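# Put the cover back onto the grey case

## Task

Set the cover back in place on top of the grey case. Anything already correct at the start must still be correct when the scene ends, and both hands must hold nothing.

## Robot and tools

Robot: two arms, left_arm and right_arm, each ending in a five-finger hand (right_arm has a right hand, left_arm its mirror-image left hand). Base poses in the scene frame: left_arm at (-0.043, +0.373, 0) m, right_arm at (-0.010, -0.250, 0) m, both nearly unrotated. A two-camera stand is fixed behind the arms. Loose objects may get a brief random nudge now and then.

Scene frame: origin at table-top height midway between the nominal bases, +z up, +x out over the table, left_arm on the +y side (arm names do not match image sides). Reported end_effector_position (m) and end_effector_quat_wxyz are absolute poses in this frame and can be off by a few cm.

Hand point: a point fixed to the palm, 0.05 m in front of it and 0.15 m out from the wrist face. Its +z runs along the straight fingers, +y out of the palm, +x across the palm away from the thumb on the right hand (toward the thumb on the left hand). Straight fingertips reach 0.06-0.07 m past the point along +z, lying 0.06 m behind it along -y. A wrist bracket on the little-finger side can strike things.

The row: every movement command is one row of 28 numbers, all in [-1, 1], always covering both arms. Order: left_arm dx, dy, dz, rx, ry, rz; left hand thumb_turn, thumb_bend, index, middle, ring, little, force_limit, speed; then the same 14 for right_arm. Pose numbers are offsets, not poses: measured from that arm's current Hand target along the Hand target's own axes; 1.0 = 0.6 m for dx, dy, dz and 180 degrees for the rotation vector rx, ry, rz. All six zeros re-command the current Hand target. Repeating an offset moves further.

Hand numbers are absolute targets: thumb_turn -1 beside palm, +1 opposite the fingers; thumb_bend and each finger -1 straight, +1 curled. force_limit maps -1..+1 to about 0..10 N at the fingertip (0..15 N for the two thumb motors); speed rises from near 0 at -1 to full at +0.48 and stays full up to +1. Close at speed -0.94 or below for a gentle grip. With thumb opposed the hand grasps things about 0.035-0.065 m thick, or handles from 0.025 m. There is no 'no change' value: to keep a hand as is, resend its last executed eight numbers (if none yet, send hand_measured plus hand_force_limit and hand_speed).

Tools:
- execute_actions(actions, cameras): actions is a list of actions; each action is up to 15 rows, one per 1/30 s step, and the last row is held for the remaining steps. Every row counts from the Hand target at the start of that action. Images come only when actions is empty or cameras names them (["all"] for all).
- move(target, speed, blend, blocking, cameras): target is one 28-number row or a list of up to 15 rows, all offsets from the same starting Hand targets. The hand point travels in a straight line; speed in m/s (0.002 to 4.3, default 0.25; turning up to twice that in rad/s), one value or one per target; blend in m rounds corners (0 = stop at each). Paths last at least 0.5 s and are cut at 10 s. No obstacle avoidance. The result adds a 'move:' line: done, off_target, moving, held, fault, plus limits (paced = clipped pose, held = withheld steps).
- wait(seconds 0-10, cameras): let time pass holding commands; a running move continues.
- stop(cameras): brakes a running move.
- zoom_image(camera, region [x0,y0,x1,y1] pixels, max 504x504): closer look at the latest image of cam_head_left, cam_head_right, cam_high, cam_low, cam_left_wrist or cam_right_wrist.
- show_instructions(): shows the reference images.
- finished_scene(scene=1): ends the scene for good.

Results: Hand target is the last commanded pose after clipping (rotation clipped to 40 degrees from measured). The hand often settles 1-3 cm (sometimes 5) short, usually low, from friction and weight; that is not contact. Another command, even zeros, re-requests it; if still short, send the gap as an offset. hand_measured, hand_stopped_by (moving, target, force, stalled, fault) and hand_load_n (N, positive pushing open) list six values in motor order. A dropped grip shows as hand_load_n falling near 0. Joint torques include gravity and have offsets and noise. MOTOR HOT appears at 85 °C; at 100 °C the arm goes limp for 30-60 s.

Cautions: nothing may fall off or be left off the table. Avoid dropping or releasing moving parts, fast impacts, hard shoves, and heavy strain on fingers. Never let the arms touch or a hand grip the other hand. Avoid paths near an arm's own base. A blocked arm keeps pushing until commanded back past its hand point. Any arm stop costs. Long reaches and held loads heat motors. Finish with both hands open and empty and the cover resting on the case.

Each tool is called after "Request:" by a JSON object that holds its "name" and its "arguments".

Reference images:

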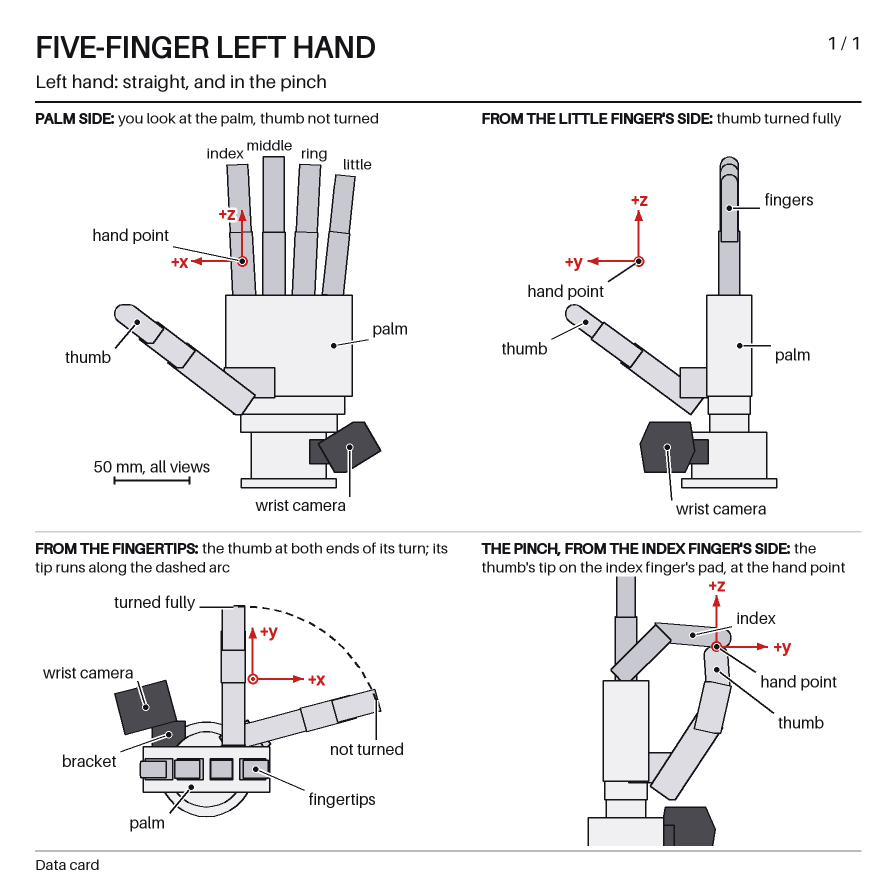

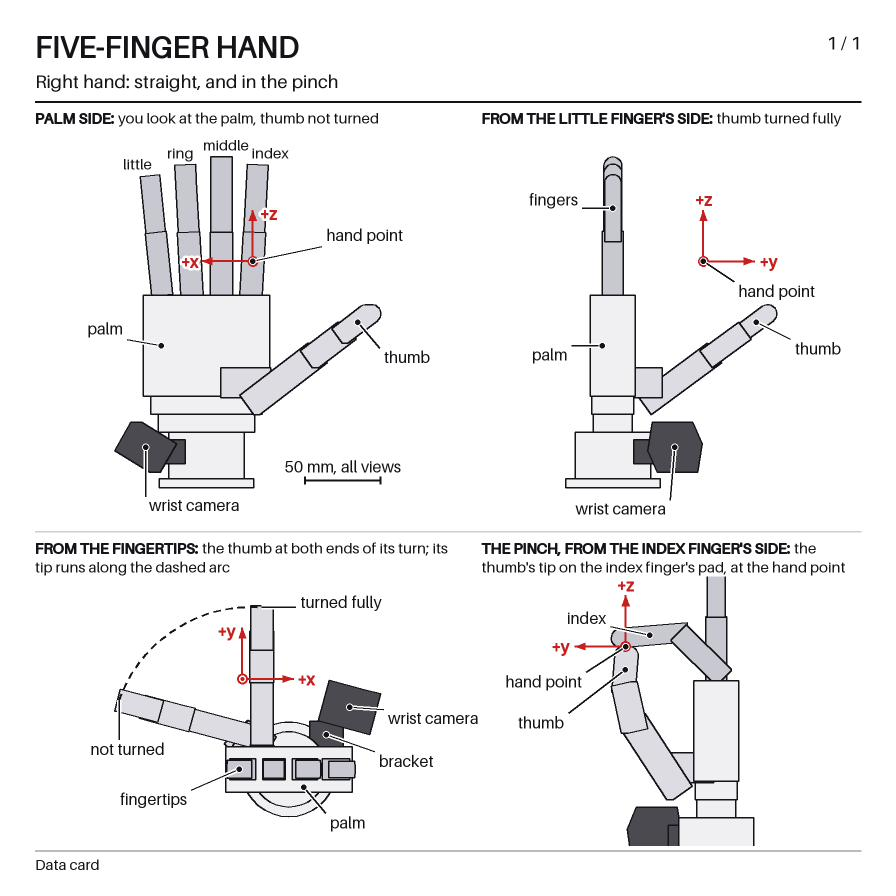

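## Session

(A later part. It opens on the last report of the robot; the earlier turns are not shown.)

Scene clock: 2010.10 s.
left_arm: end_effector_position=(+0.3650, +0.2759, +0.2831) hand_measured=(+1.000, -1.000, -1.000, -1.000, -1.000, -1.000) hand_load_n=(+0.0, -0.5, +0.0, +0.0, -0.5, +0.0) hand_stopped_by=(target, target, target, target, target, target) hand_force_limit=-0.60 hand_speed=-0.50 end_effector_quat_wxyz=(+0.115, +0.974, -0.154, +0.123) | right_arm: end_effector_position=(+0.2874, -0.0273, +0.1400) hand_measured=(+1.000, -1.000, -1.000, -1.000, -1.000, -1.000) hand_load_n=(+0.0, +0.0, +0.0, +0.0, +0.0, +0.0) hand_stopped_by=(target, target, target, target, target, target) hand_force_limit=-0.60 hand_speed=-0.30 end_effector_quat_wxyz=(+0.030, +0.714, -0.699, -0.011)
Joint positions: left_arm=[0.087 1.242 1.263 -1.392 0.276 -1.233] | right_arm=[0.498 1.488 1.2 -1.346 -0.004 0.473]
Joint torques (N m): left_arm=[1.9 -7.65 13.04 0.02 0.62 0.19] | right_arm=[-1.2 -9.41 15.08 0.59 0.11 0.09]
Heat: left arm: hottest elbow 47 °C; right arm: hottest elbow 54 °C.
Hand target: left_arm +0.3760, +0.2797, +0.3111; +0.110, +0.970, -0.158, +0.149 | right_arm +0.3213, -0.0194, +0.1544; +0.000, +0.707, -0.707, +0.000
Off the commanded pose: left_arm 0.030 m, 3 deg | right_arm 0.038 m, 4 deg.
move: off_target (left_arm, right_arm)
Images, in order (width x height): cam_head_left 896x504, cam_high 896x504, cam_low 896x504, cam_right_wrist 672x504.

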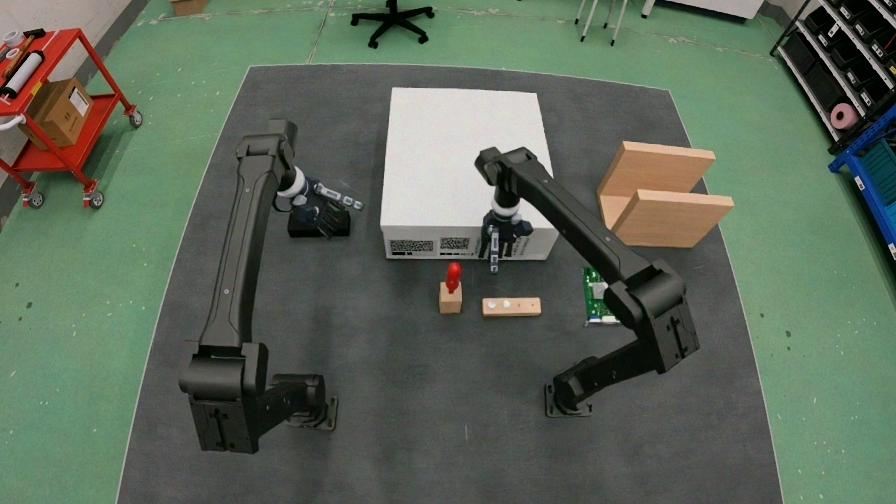

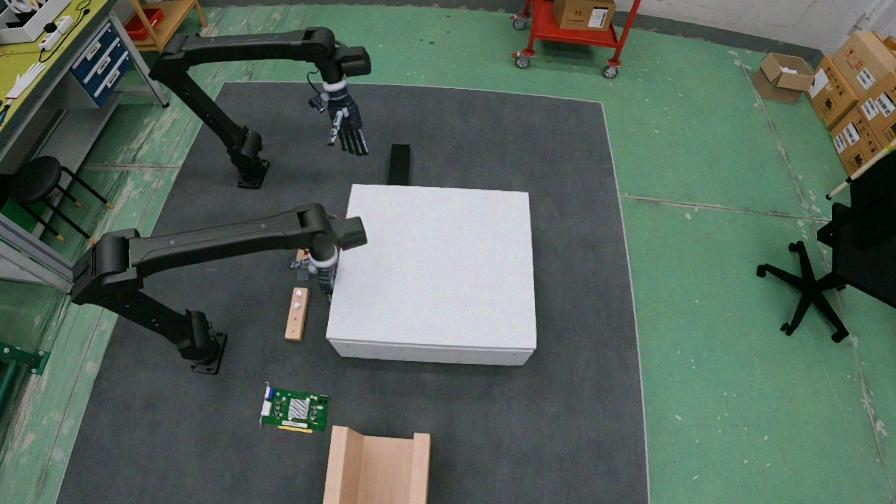

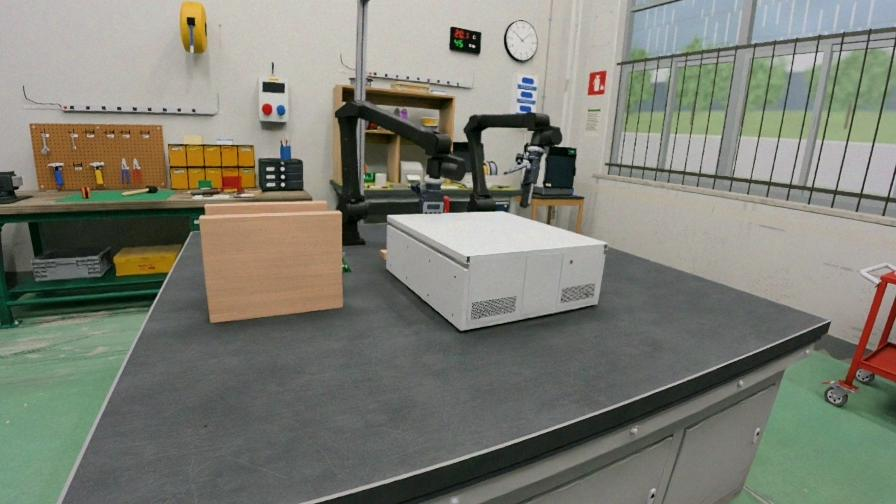

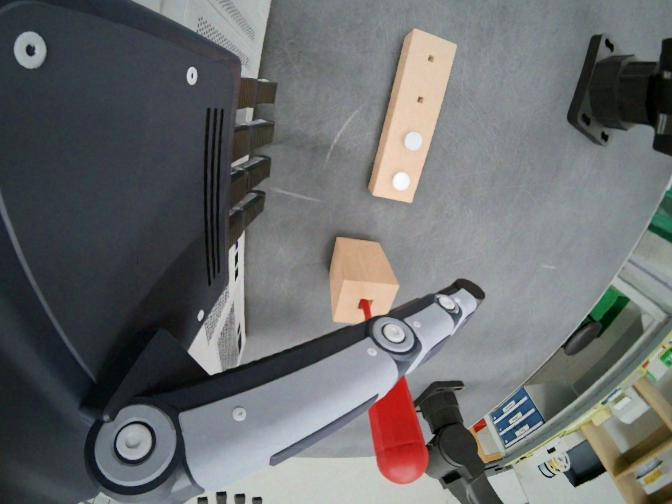

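Request:
{"name": "move", "arguments": {"target": [0,0,0,0,0,0,1,-1,-1,-1,-1,-1,-0.6,-0.5,0,-0.01,0,0,0,0,1,-1,-1,-1,-1,-1,-0.6,-0.3], "speed": 0.03, "cameras": ["cam_head_left", "cam_low", "cam_high", "cam_right_wrist"]}}

Request:
{"name": "zoom_image", "arguments": {"camera": "cam_low", "region": [440, 240, 500, 285]}}

Request:
{"name": "zoom_image", "arguments": {"camera": "cam_low", "region": [570, 225, 630, 270]}}

Request:
{"name": "zoom_image", "arguments": {"camera": "cam_head_left", "region": [370, 210, 450, 270]}}

Request:
{"name": "zoom_image", "arguments": {"camera": "cam_high", "region": [500, 330, 560, 375]}}

Scene clock: 2174.90 s.
left_arm: end_effector_position=(+0.3650, +0.2759, +0.2831) hand_measured=(+1.000, -1.000, -1.000, -1.000, -1.000, -1.000) hand_load_n=(+0.0, +0.0, +0.0, +0.0, +0.0, +0.0) hand_stopped_by=(target, target, target, target, target, target) hand_force_limit=-0.60 hand_speed=-0.50 end_effector_quat_wxyz=(+0.115, +0.974, -0.154, +0.123) | right_arm: end_effector_position=(+0.2872, -0.0283, +0.1408) hand_measured=(+1.000, -1.000, -1.000, -1.000, -1.000, -1.000) hand_load_n=(+0.0, +0.0, -0.5, +0.0, +0.0, +0.0) hand_stopped_by=(target, target, target, target, target, target) hand_force_limit=-0.60 hand_speed=-0.30 end_effector_quat_wxyz=(+0.035, +0.718, -0.695, -0.014)
Joint positions: left_arm=[0.087 1.242 1.263 -1.392 0.276 -1.233] | right_arm=[0.497 1.495 1.208 -1.358 -0.005 0.46]
Joint torques (N m): left_arm=[1.73 -7.53 13.07 0.08 0.64 0.17] | right_arm=[-1.49 -9.93 15.56 0.88 0.11 0.2]
Heat: left arm: hottest elbow 49 °C; right arm: hottest elbow 69 °C.
Hand target: left_arm +0.3760, +0.2797, +0.3111; +0.110, +0.970, -0.158, +0.149 | right_arm +0.3271, -0.0194, +0.1543; +0.000, +0.707, -0.707, +0.000
Off the commanded pose: left_arm 0.030 m, 3 deg | right_arm 0.043 m, 5 deg.
move: off_target (left_arm, right_arm)
Images, in order (width x height): cam_head_left 896x504, cam_high 896x504, cam_low 896x504, cam_right_wrist 672x504.

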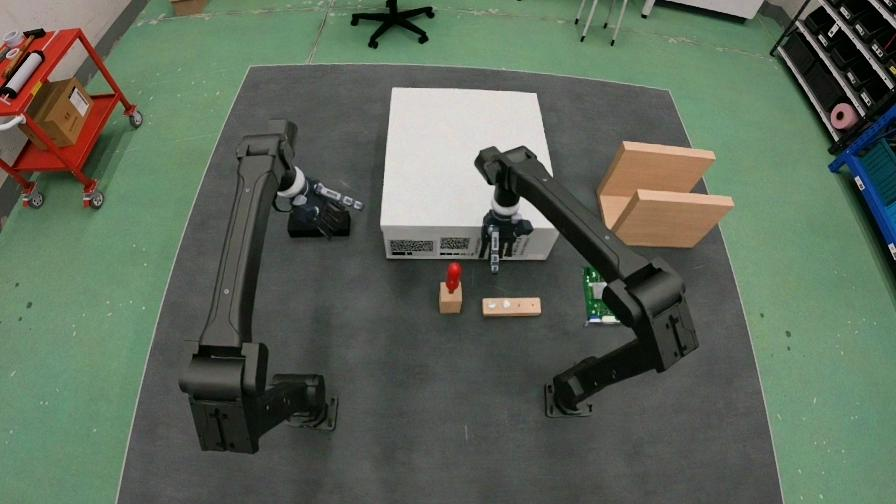

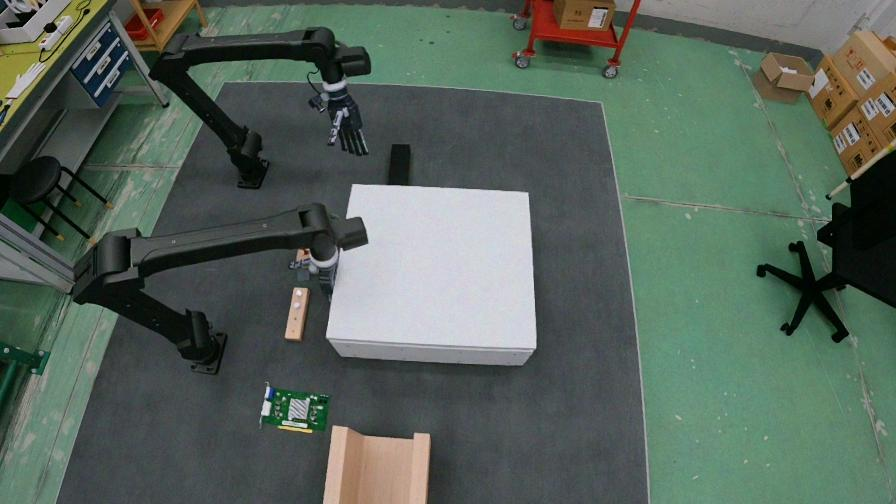

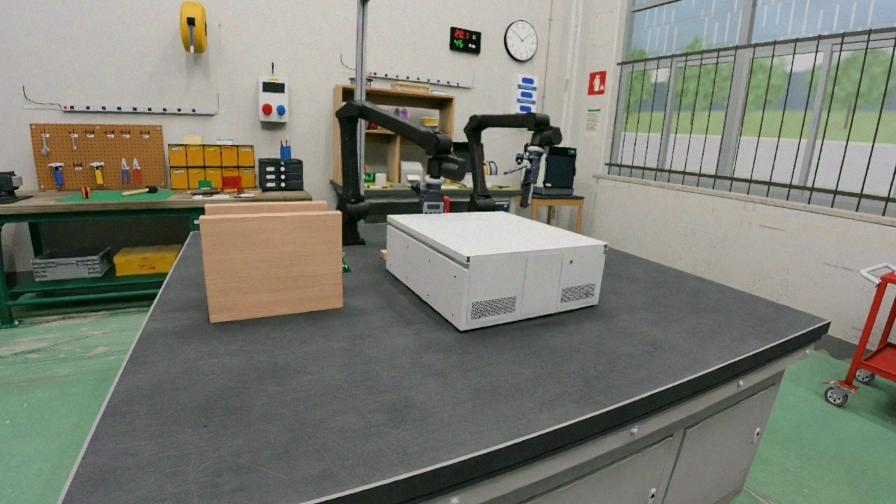

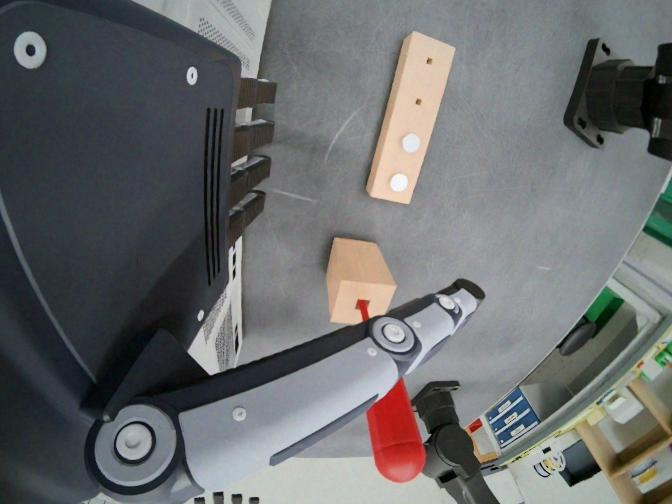

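Scaled by 8.400.

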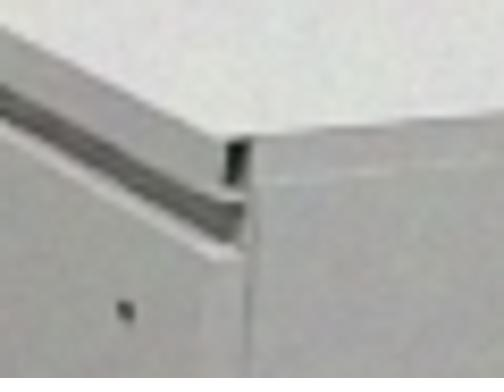

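Scaled by 8.400.

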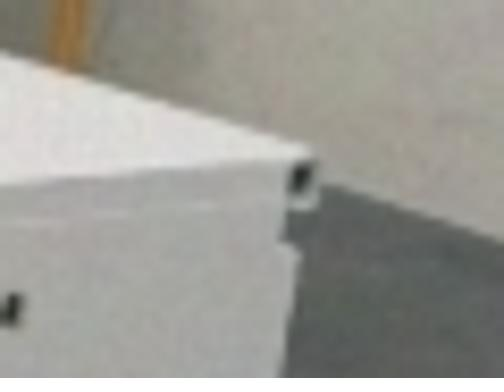

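Scaled by 6.300.

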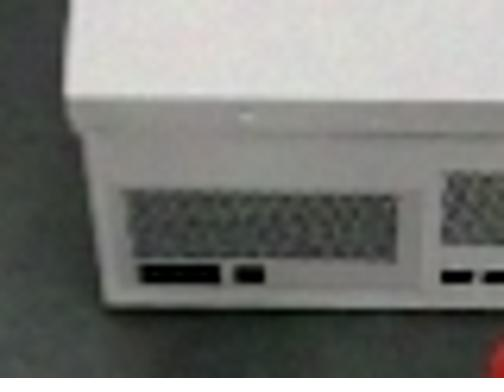

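Scaled by 8.400.

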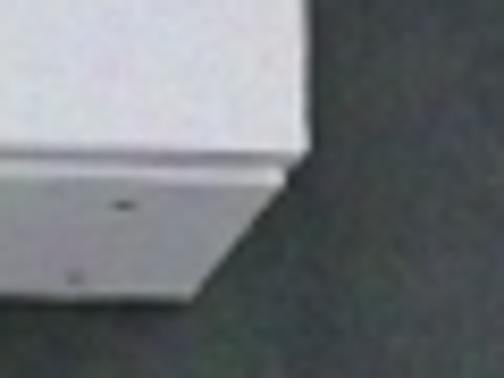

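Request:
{"name": "move", "arguments": {"target": [[0,0,0,0,0,0,1,-1,-1,-1,-1,-1,-0.6,-0.5,0,0.2,0,0,0,0,1,-1,-1,-1,-1,-1,-0.6,-0.3],[0,0,0,0,0,0,1,-1,-1,-1,-1,-1,-0.6,-0.5,0,0.25,-0.3,0,0,0,1,-1,-1,-1,-1,-1,-0.6,-0.3]], "speed": 0.12, "blend": 0.02, "cameras": ["all"]}}

Request:
{"name": "zoom_image", "arguments": {"camera": "cam_head_left", "region": [370, 200, 590, 340]}}

Request:
{"name": "zoom_image", "arguments": {"camera": "cam_low", "region": [370, 190, 620, 340]}}

Request:
{"name": "zoom_image", "arguments": {"camera": "cam_high", "region": [270, 170, 560, 380]}}

Request:
{"name": "zoom_image", "arguments": {"camera": "cam_head_left", "region": [500, 210, 580, 270]}}

Scene clock: 2190.37 s.
left_arm: end_effector_position=(+0.3650, +0.2759, +0.2831) hand_measured=(+1.000, -1.000, -1.000, -1.000, -1.000, -1.000) hand_load_n=(+0.0, +0.0, +0.0, +0.0, +0.0, +0.0) hand_stopped_by=(target, target, target, target, target, target) hand_force_limit=-0.60 hand_speed=-0.50 end_effector_quat_wxyz=(+0.115, +0.974, -0.154, +0.123) | right_arm: end_effector_position=(+0.1732, -0.0284, +0.3125) hand_measured=(+1.000, -1.000, -1.000, -1.000, -1.000, -1.000) hand_load_n=(+0.0, +0.0, +0.0, +0.0, +0.0, +0.0) hand_stopped_by=(target, target, target, target, target, target) hand_force_limit=-0.60 hand_speed=-0.30 end_effector_quat_wxyz=(-0.061, +0.708, -0.704, -0.006)
Joint positions: left_arm=[0.087 1.242 1.263 -1.392 0.276 -1.233] | right_arm=[0.654 1.086 1.306 -1.672 -0.028 0.646]
Joint torques (N m): left_arm=[1.96 -7.65 13.03 0.08 0.63 0.19] | right_arm=[2.08 -5.54 14.34 0.34 -0.18 0.21]
Heat: left arm: hottest elbow 50 °C; right arm: hottest elbow 66 °C.
Hand target: left_arm +0.3760, +0.2797, +0.3111; +0.110, +0.970, -0.158, +0.149 | right_arm +0.1772, -0.0195, +0.3344; +0.000, +0.707, -0.707, +0.000
Off the commanded pose: left_arm 0.030 m, 3 deg | right_arm 0.024 m, 7 deg.
joint sent to its limit (right arm) — joint 4 (wrist pitch), lower limit. The joint targets are off in orientation, not in position.
move: off_target (left_arm, right_arm)

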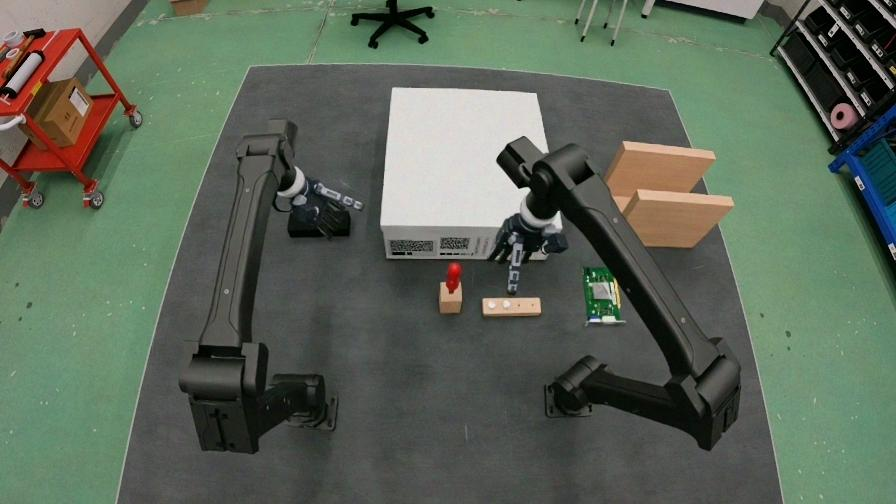

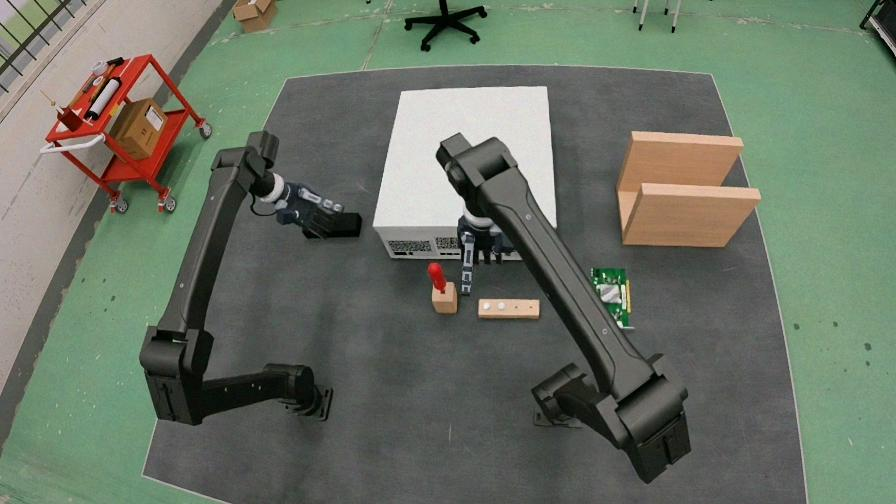

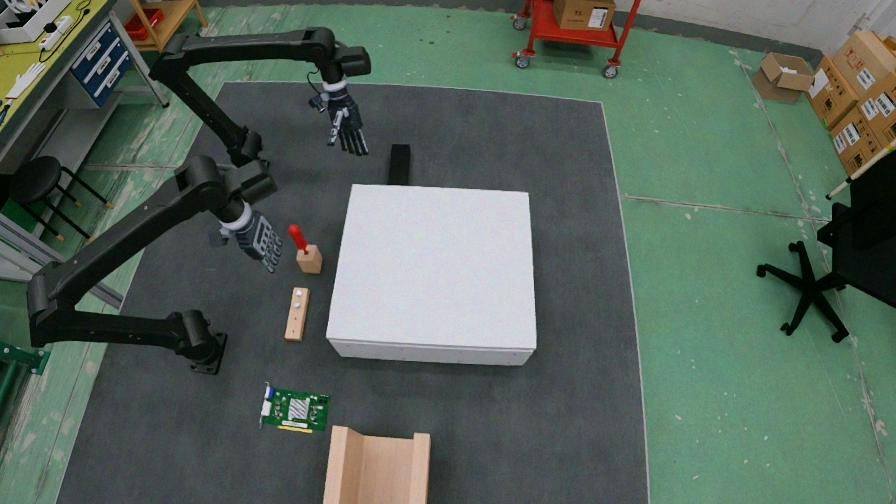

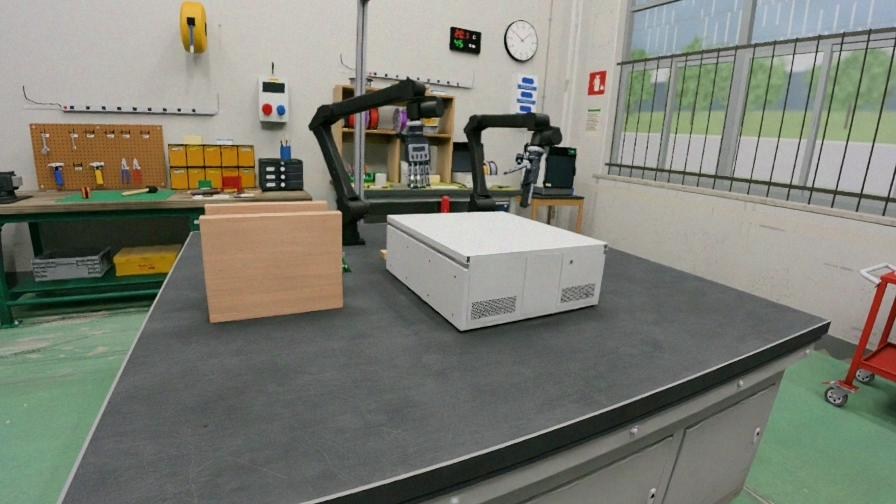

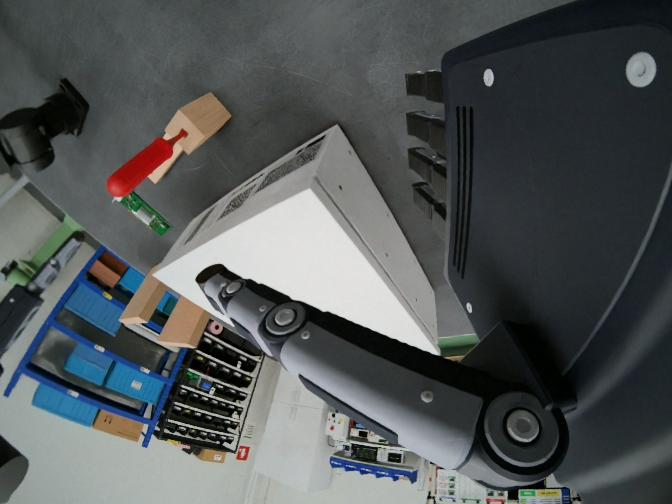

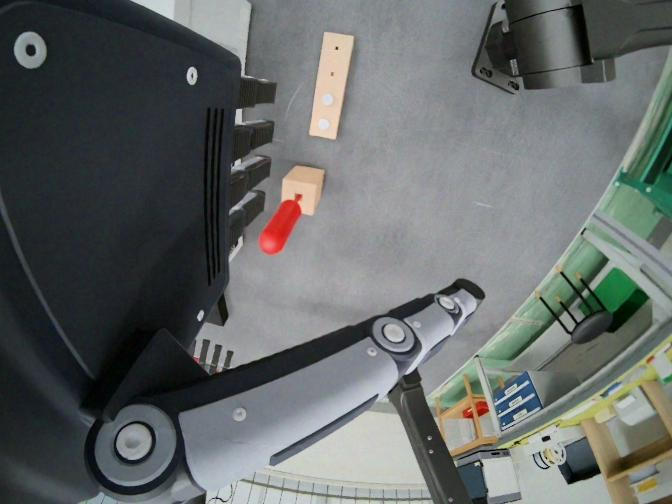

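Scaled by 2.291.

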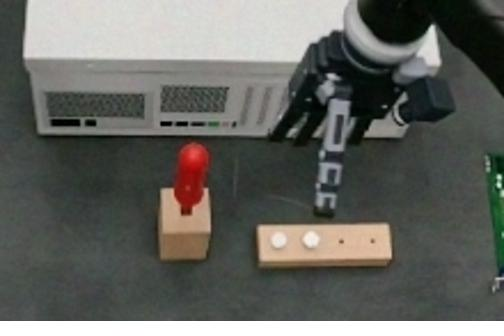

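Scaled by 2.016.

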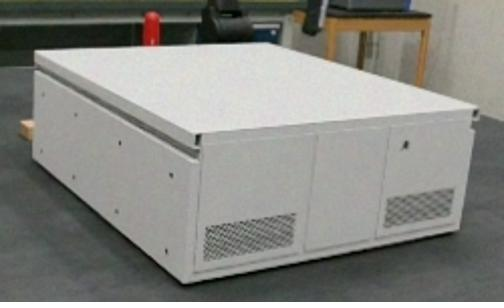

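Scaled by 1.738.

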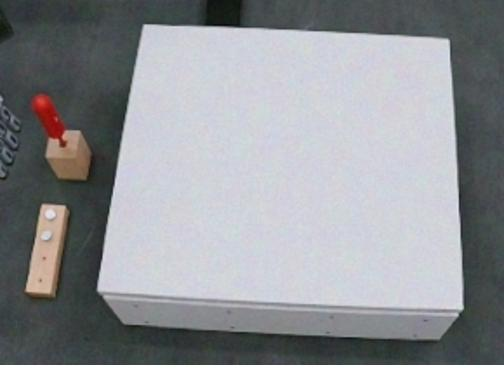

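Scaled by 6.300.

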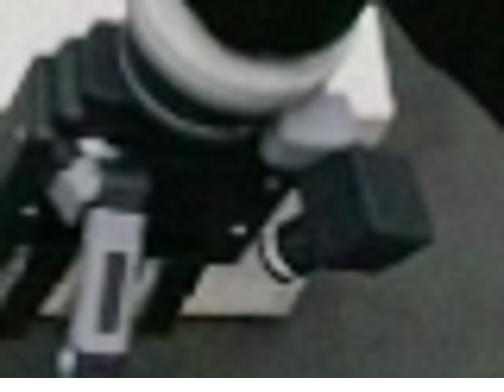

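Request:
{"name": "zoom_image", "arguments": {"camera": "cam_left_wrist", "region": [290, 110, 450, 230]}}

Request:
{"name": "zoom_image", "arguments": {"camera": "cam_left_wrist", "region": [340, 200, 450, 360]}}

Scaled by 3.150 from the camera's 672x504 image, which has a finer 960x720 frame.

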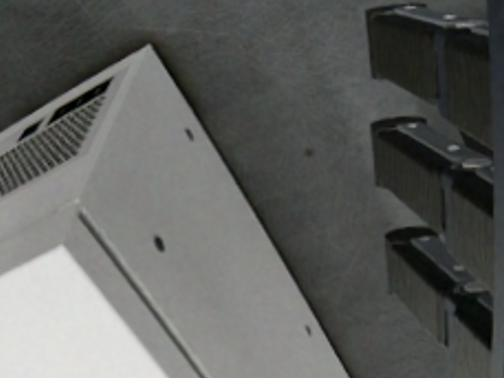

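Scaled by 3.150 from the camera's 672x504 image, which has a finer 960x720 frame.

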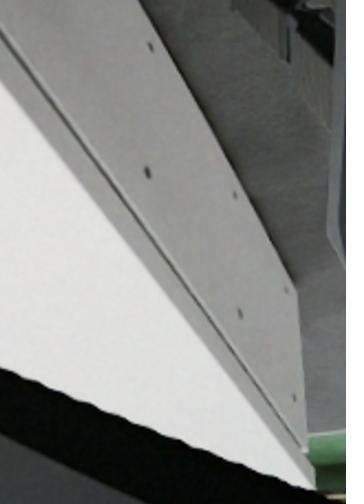

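Request:
{"name": "finished_scene", "arguments": {}}

The scene is finished: the task was done.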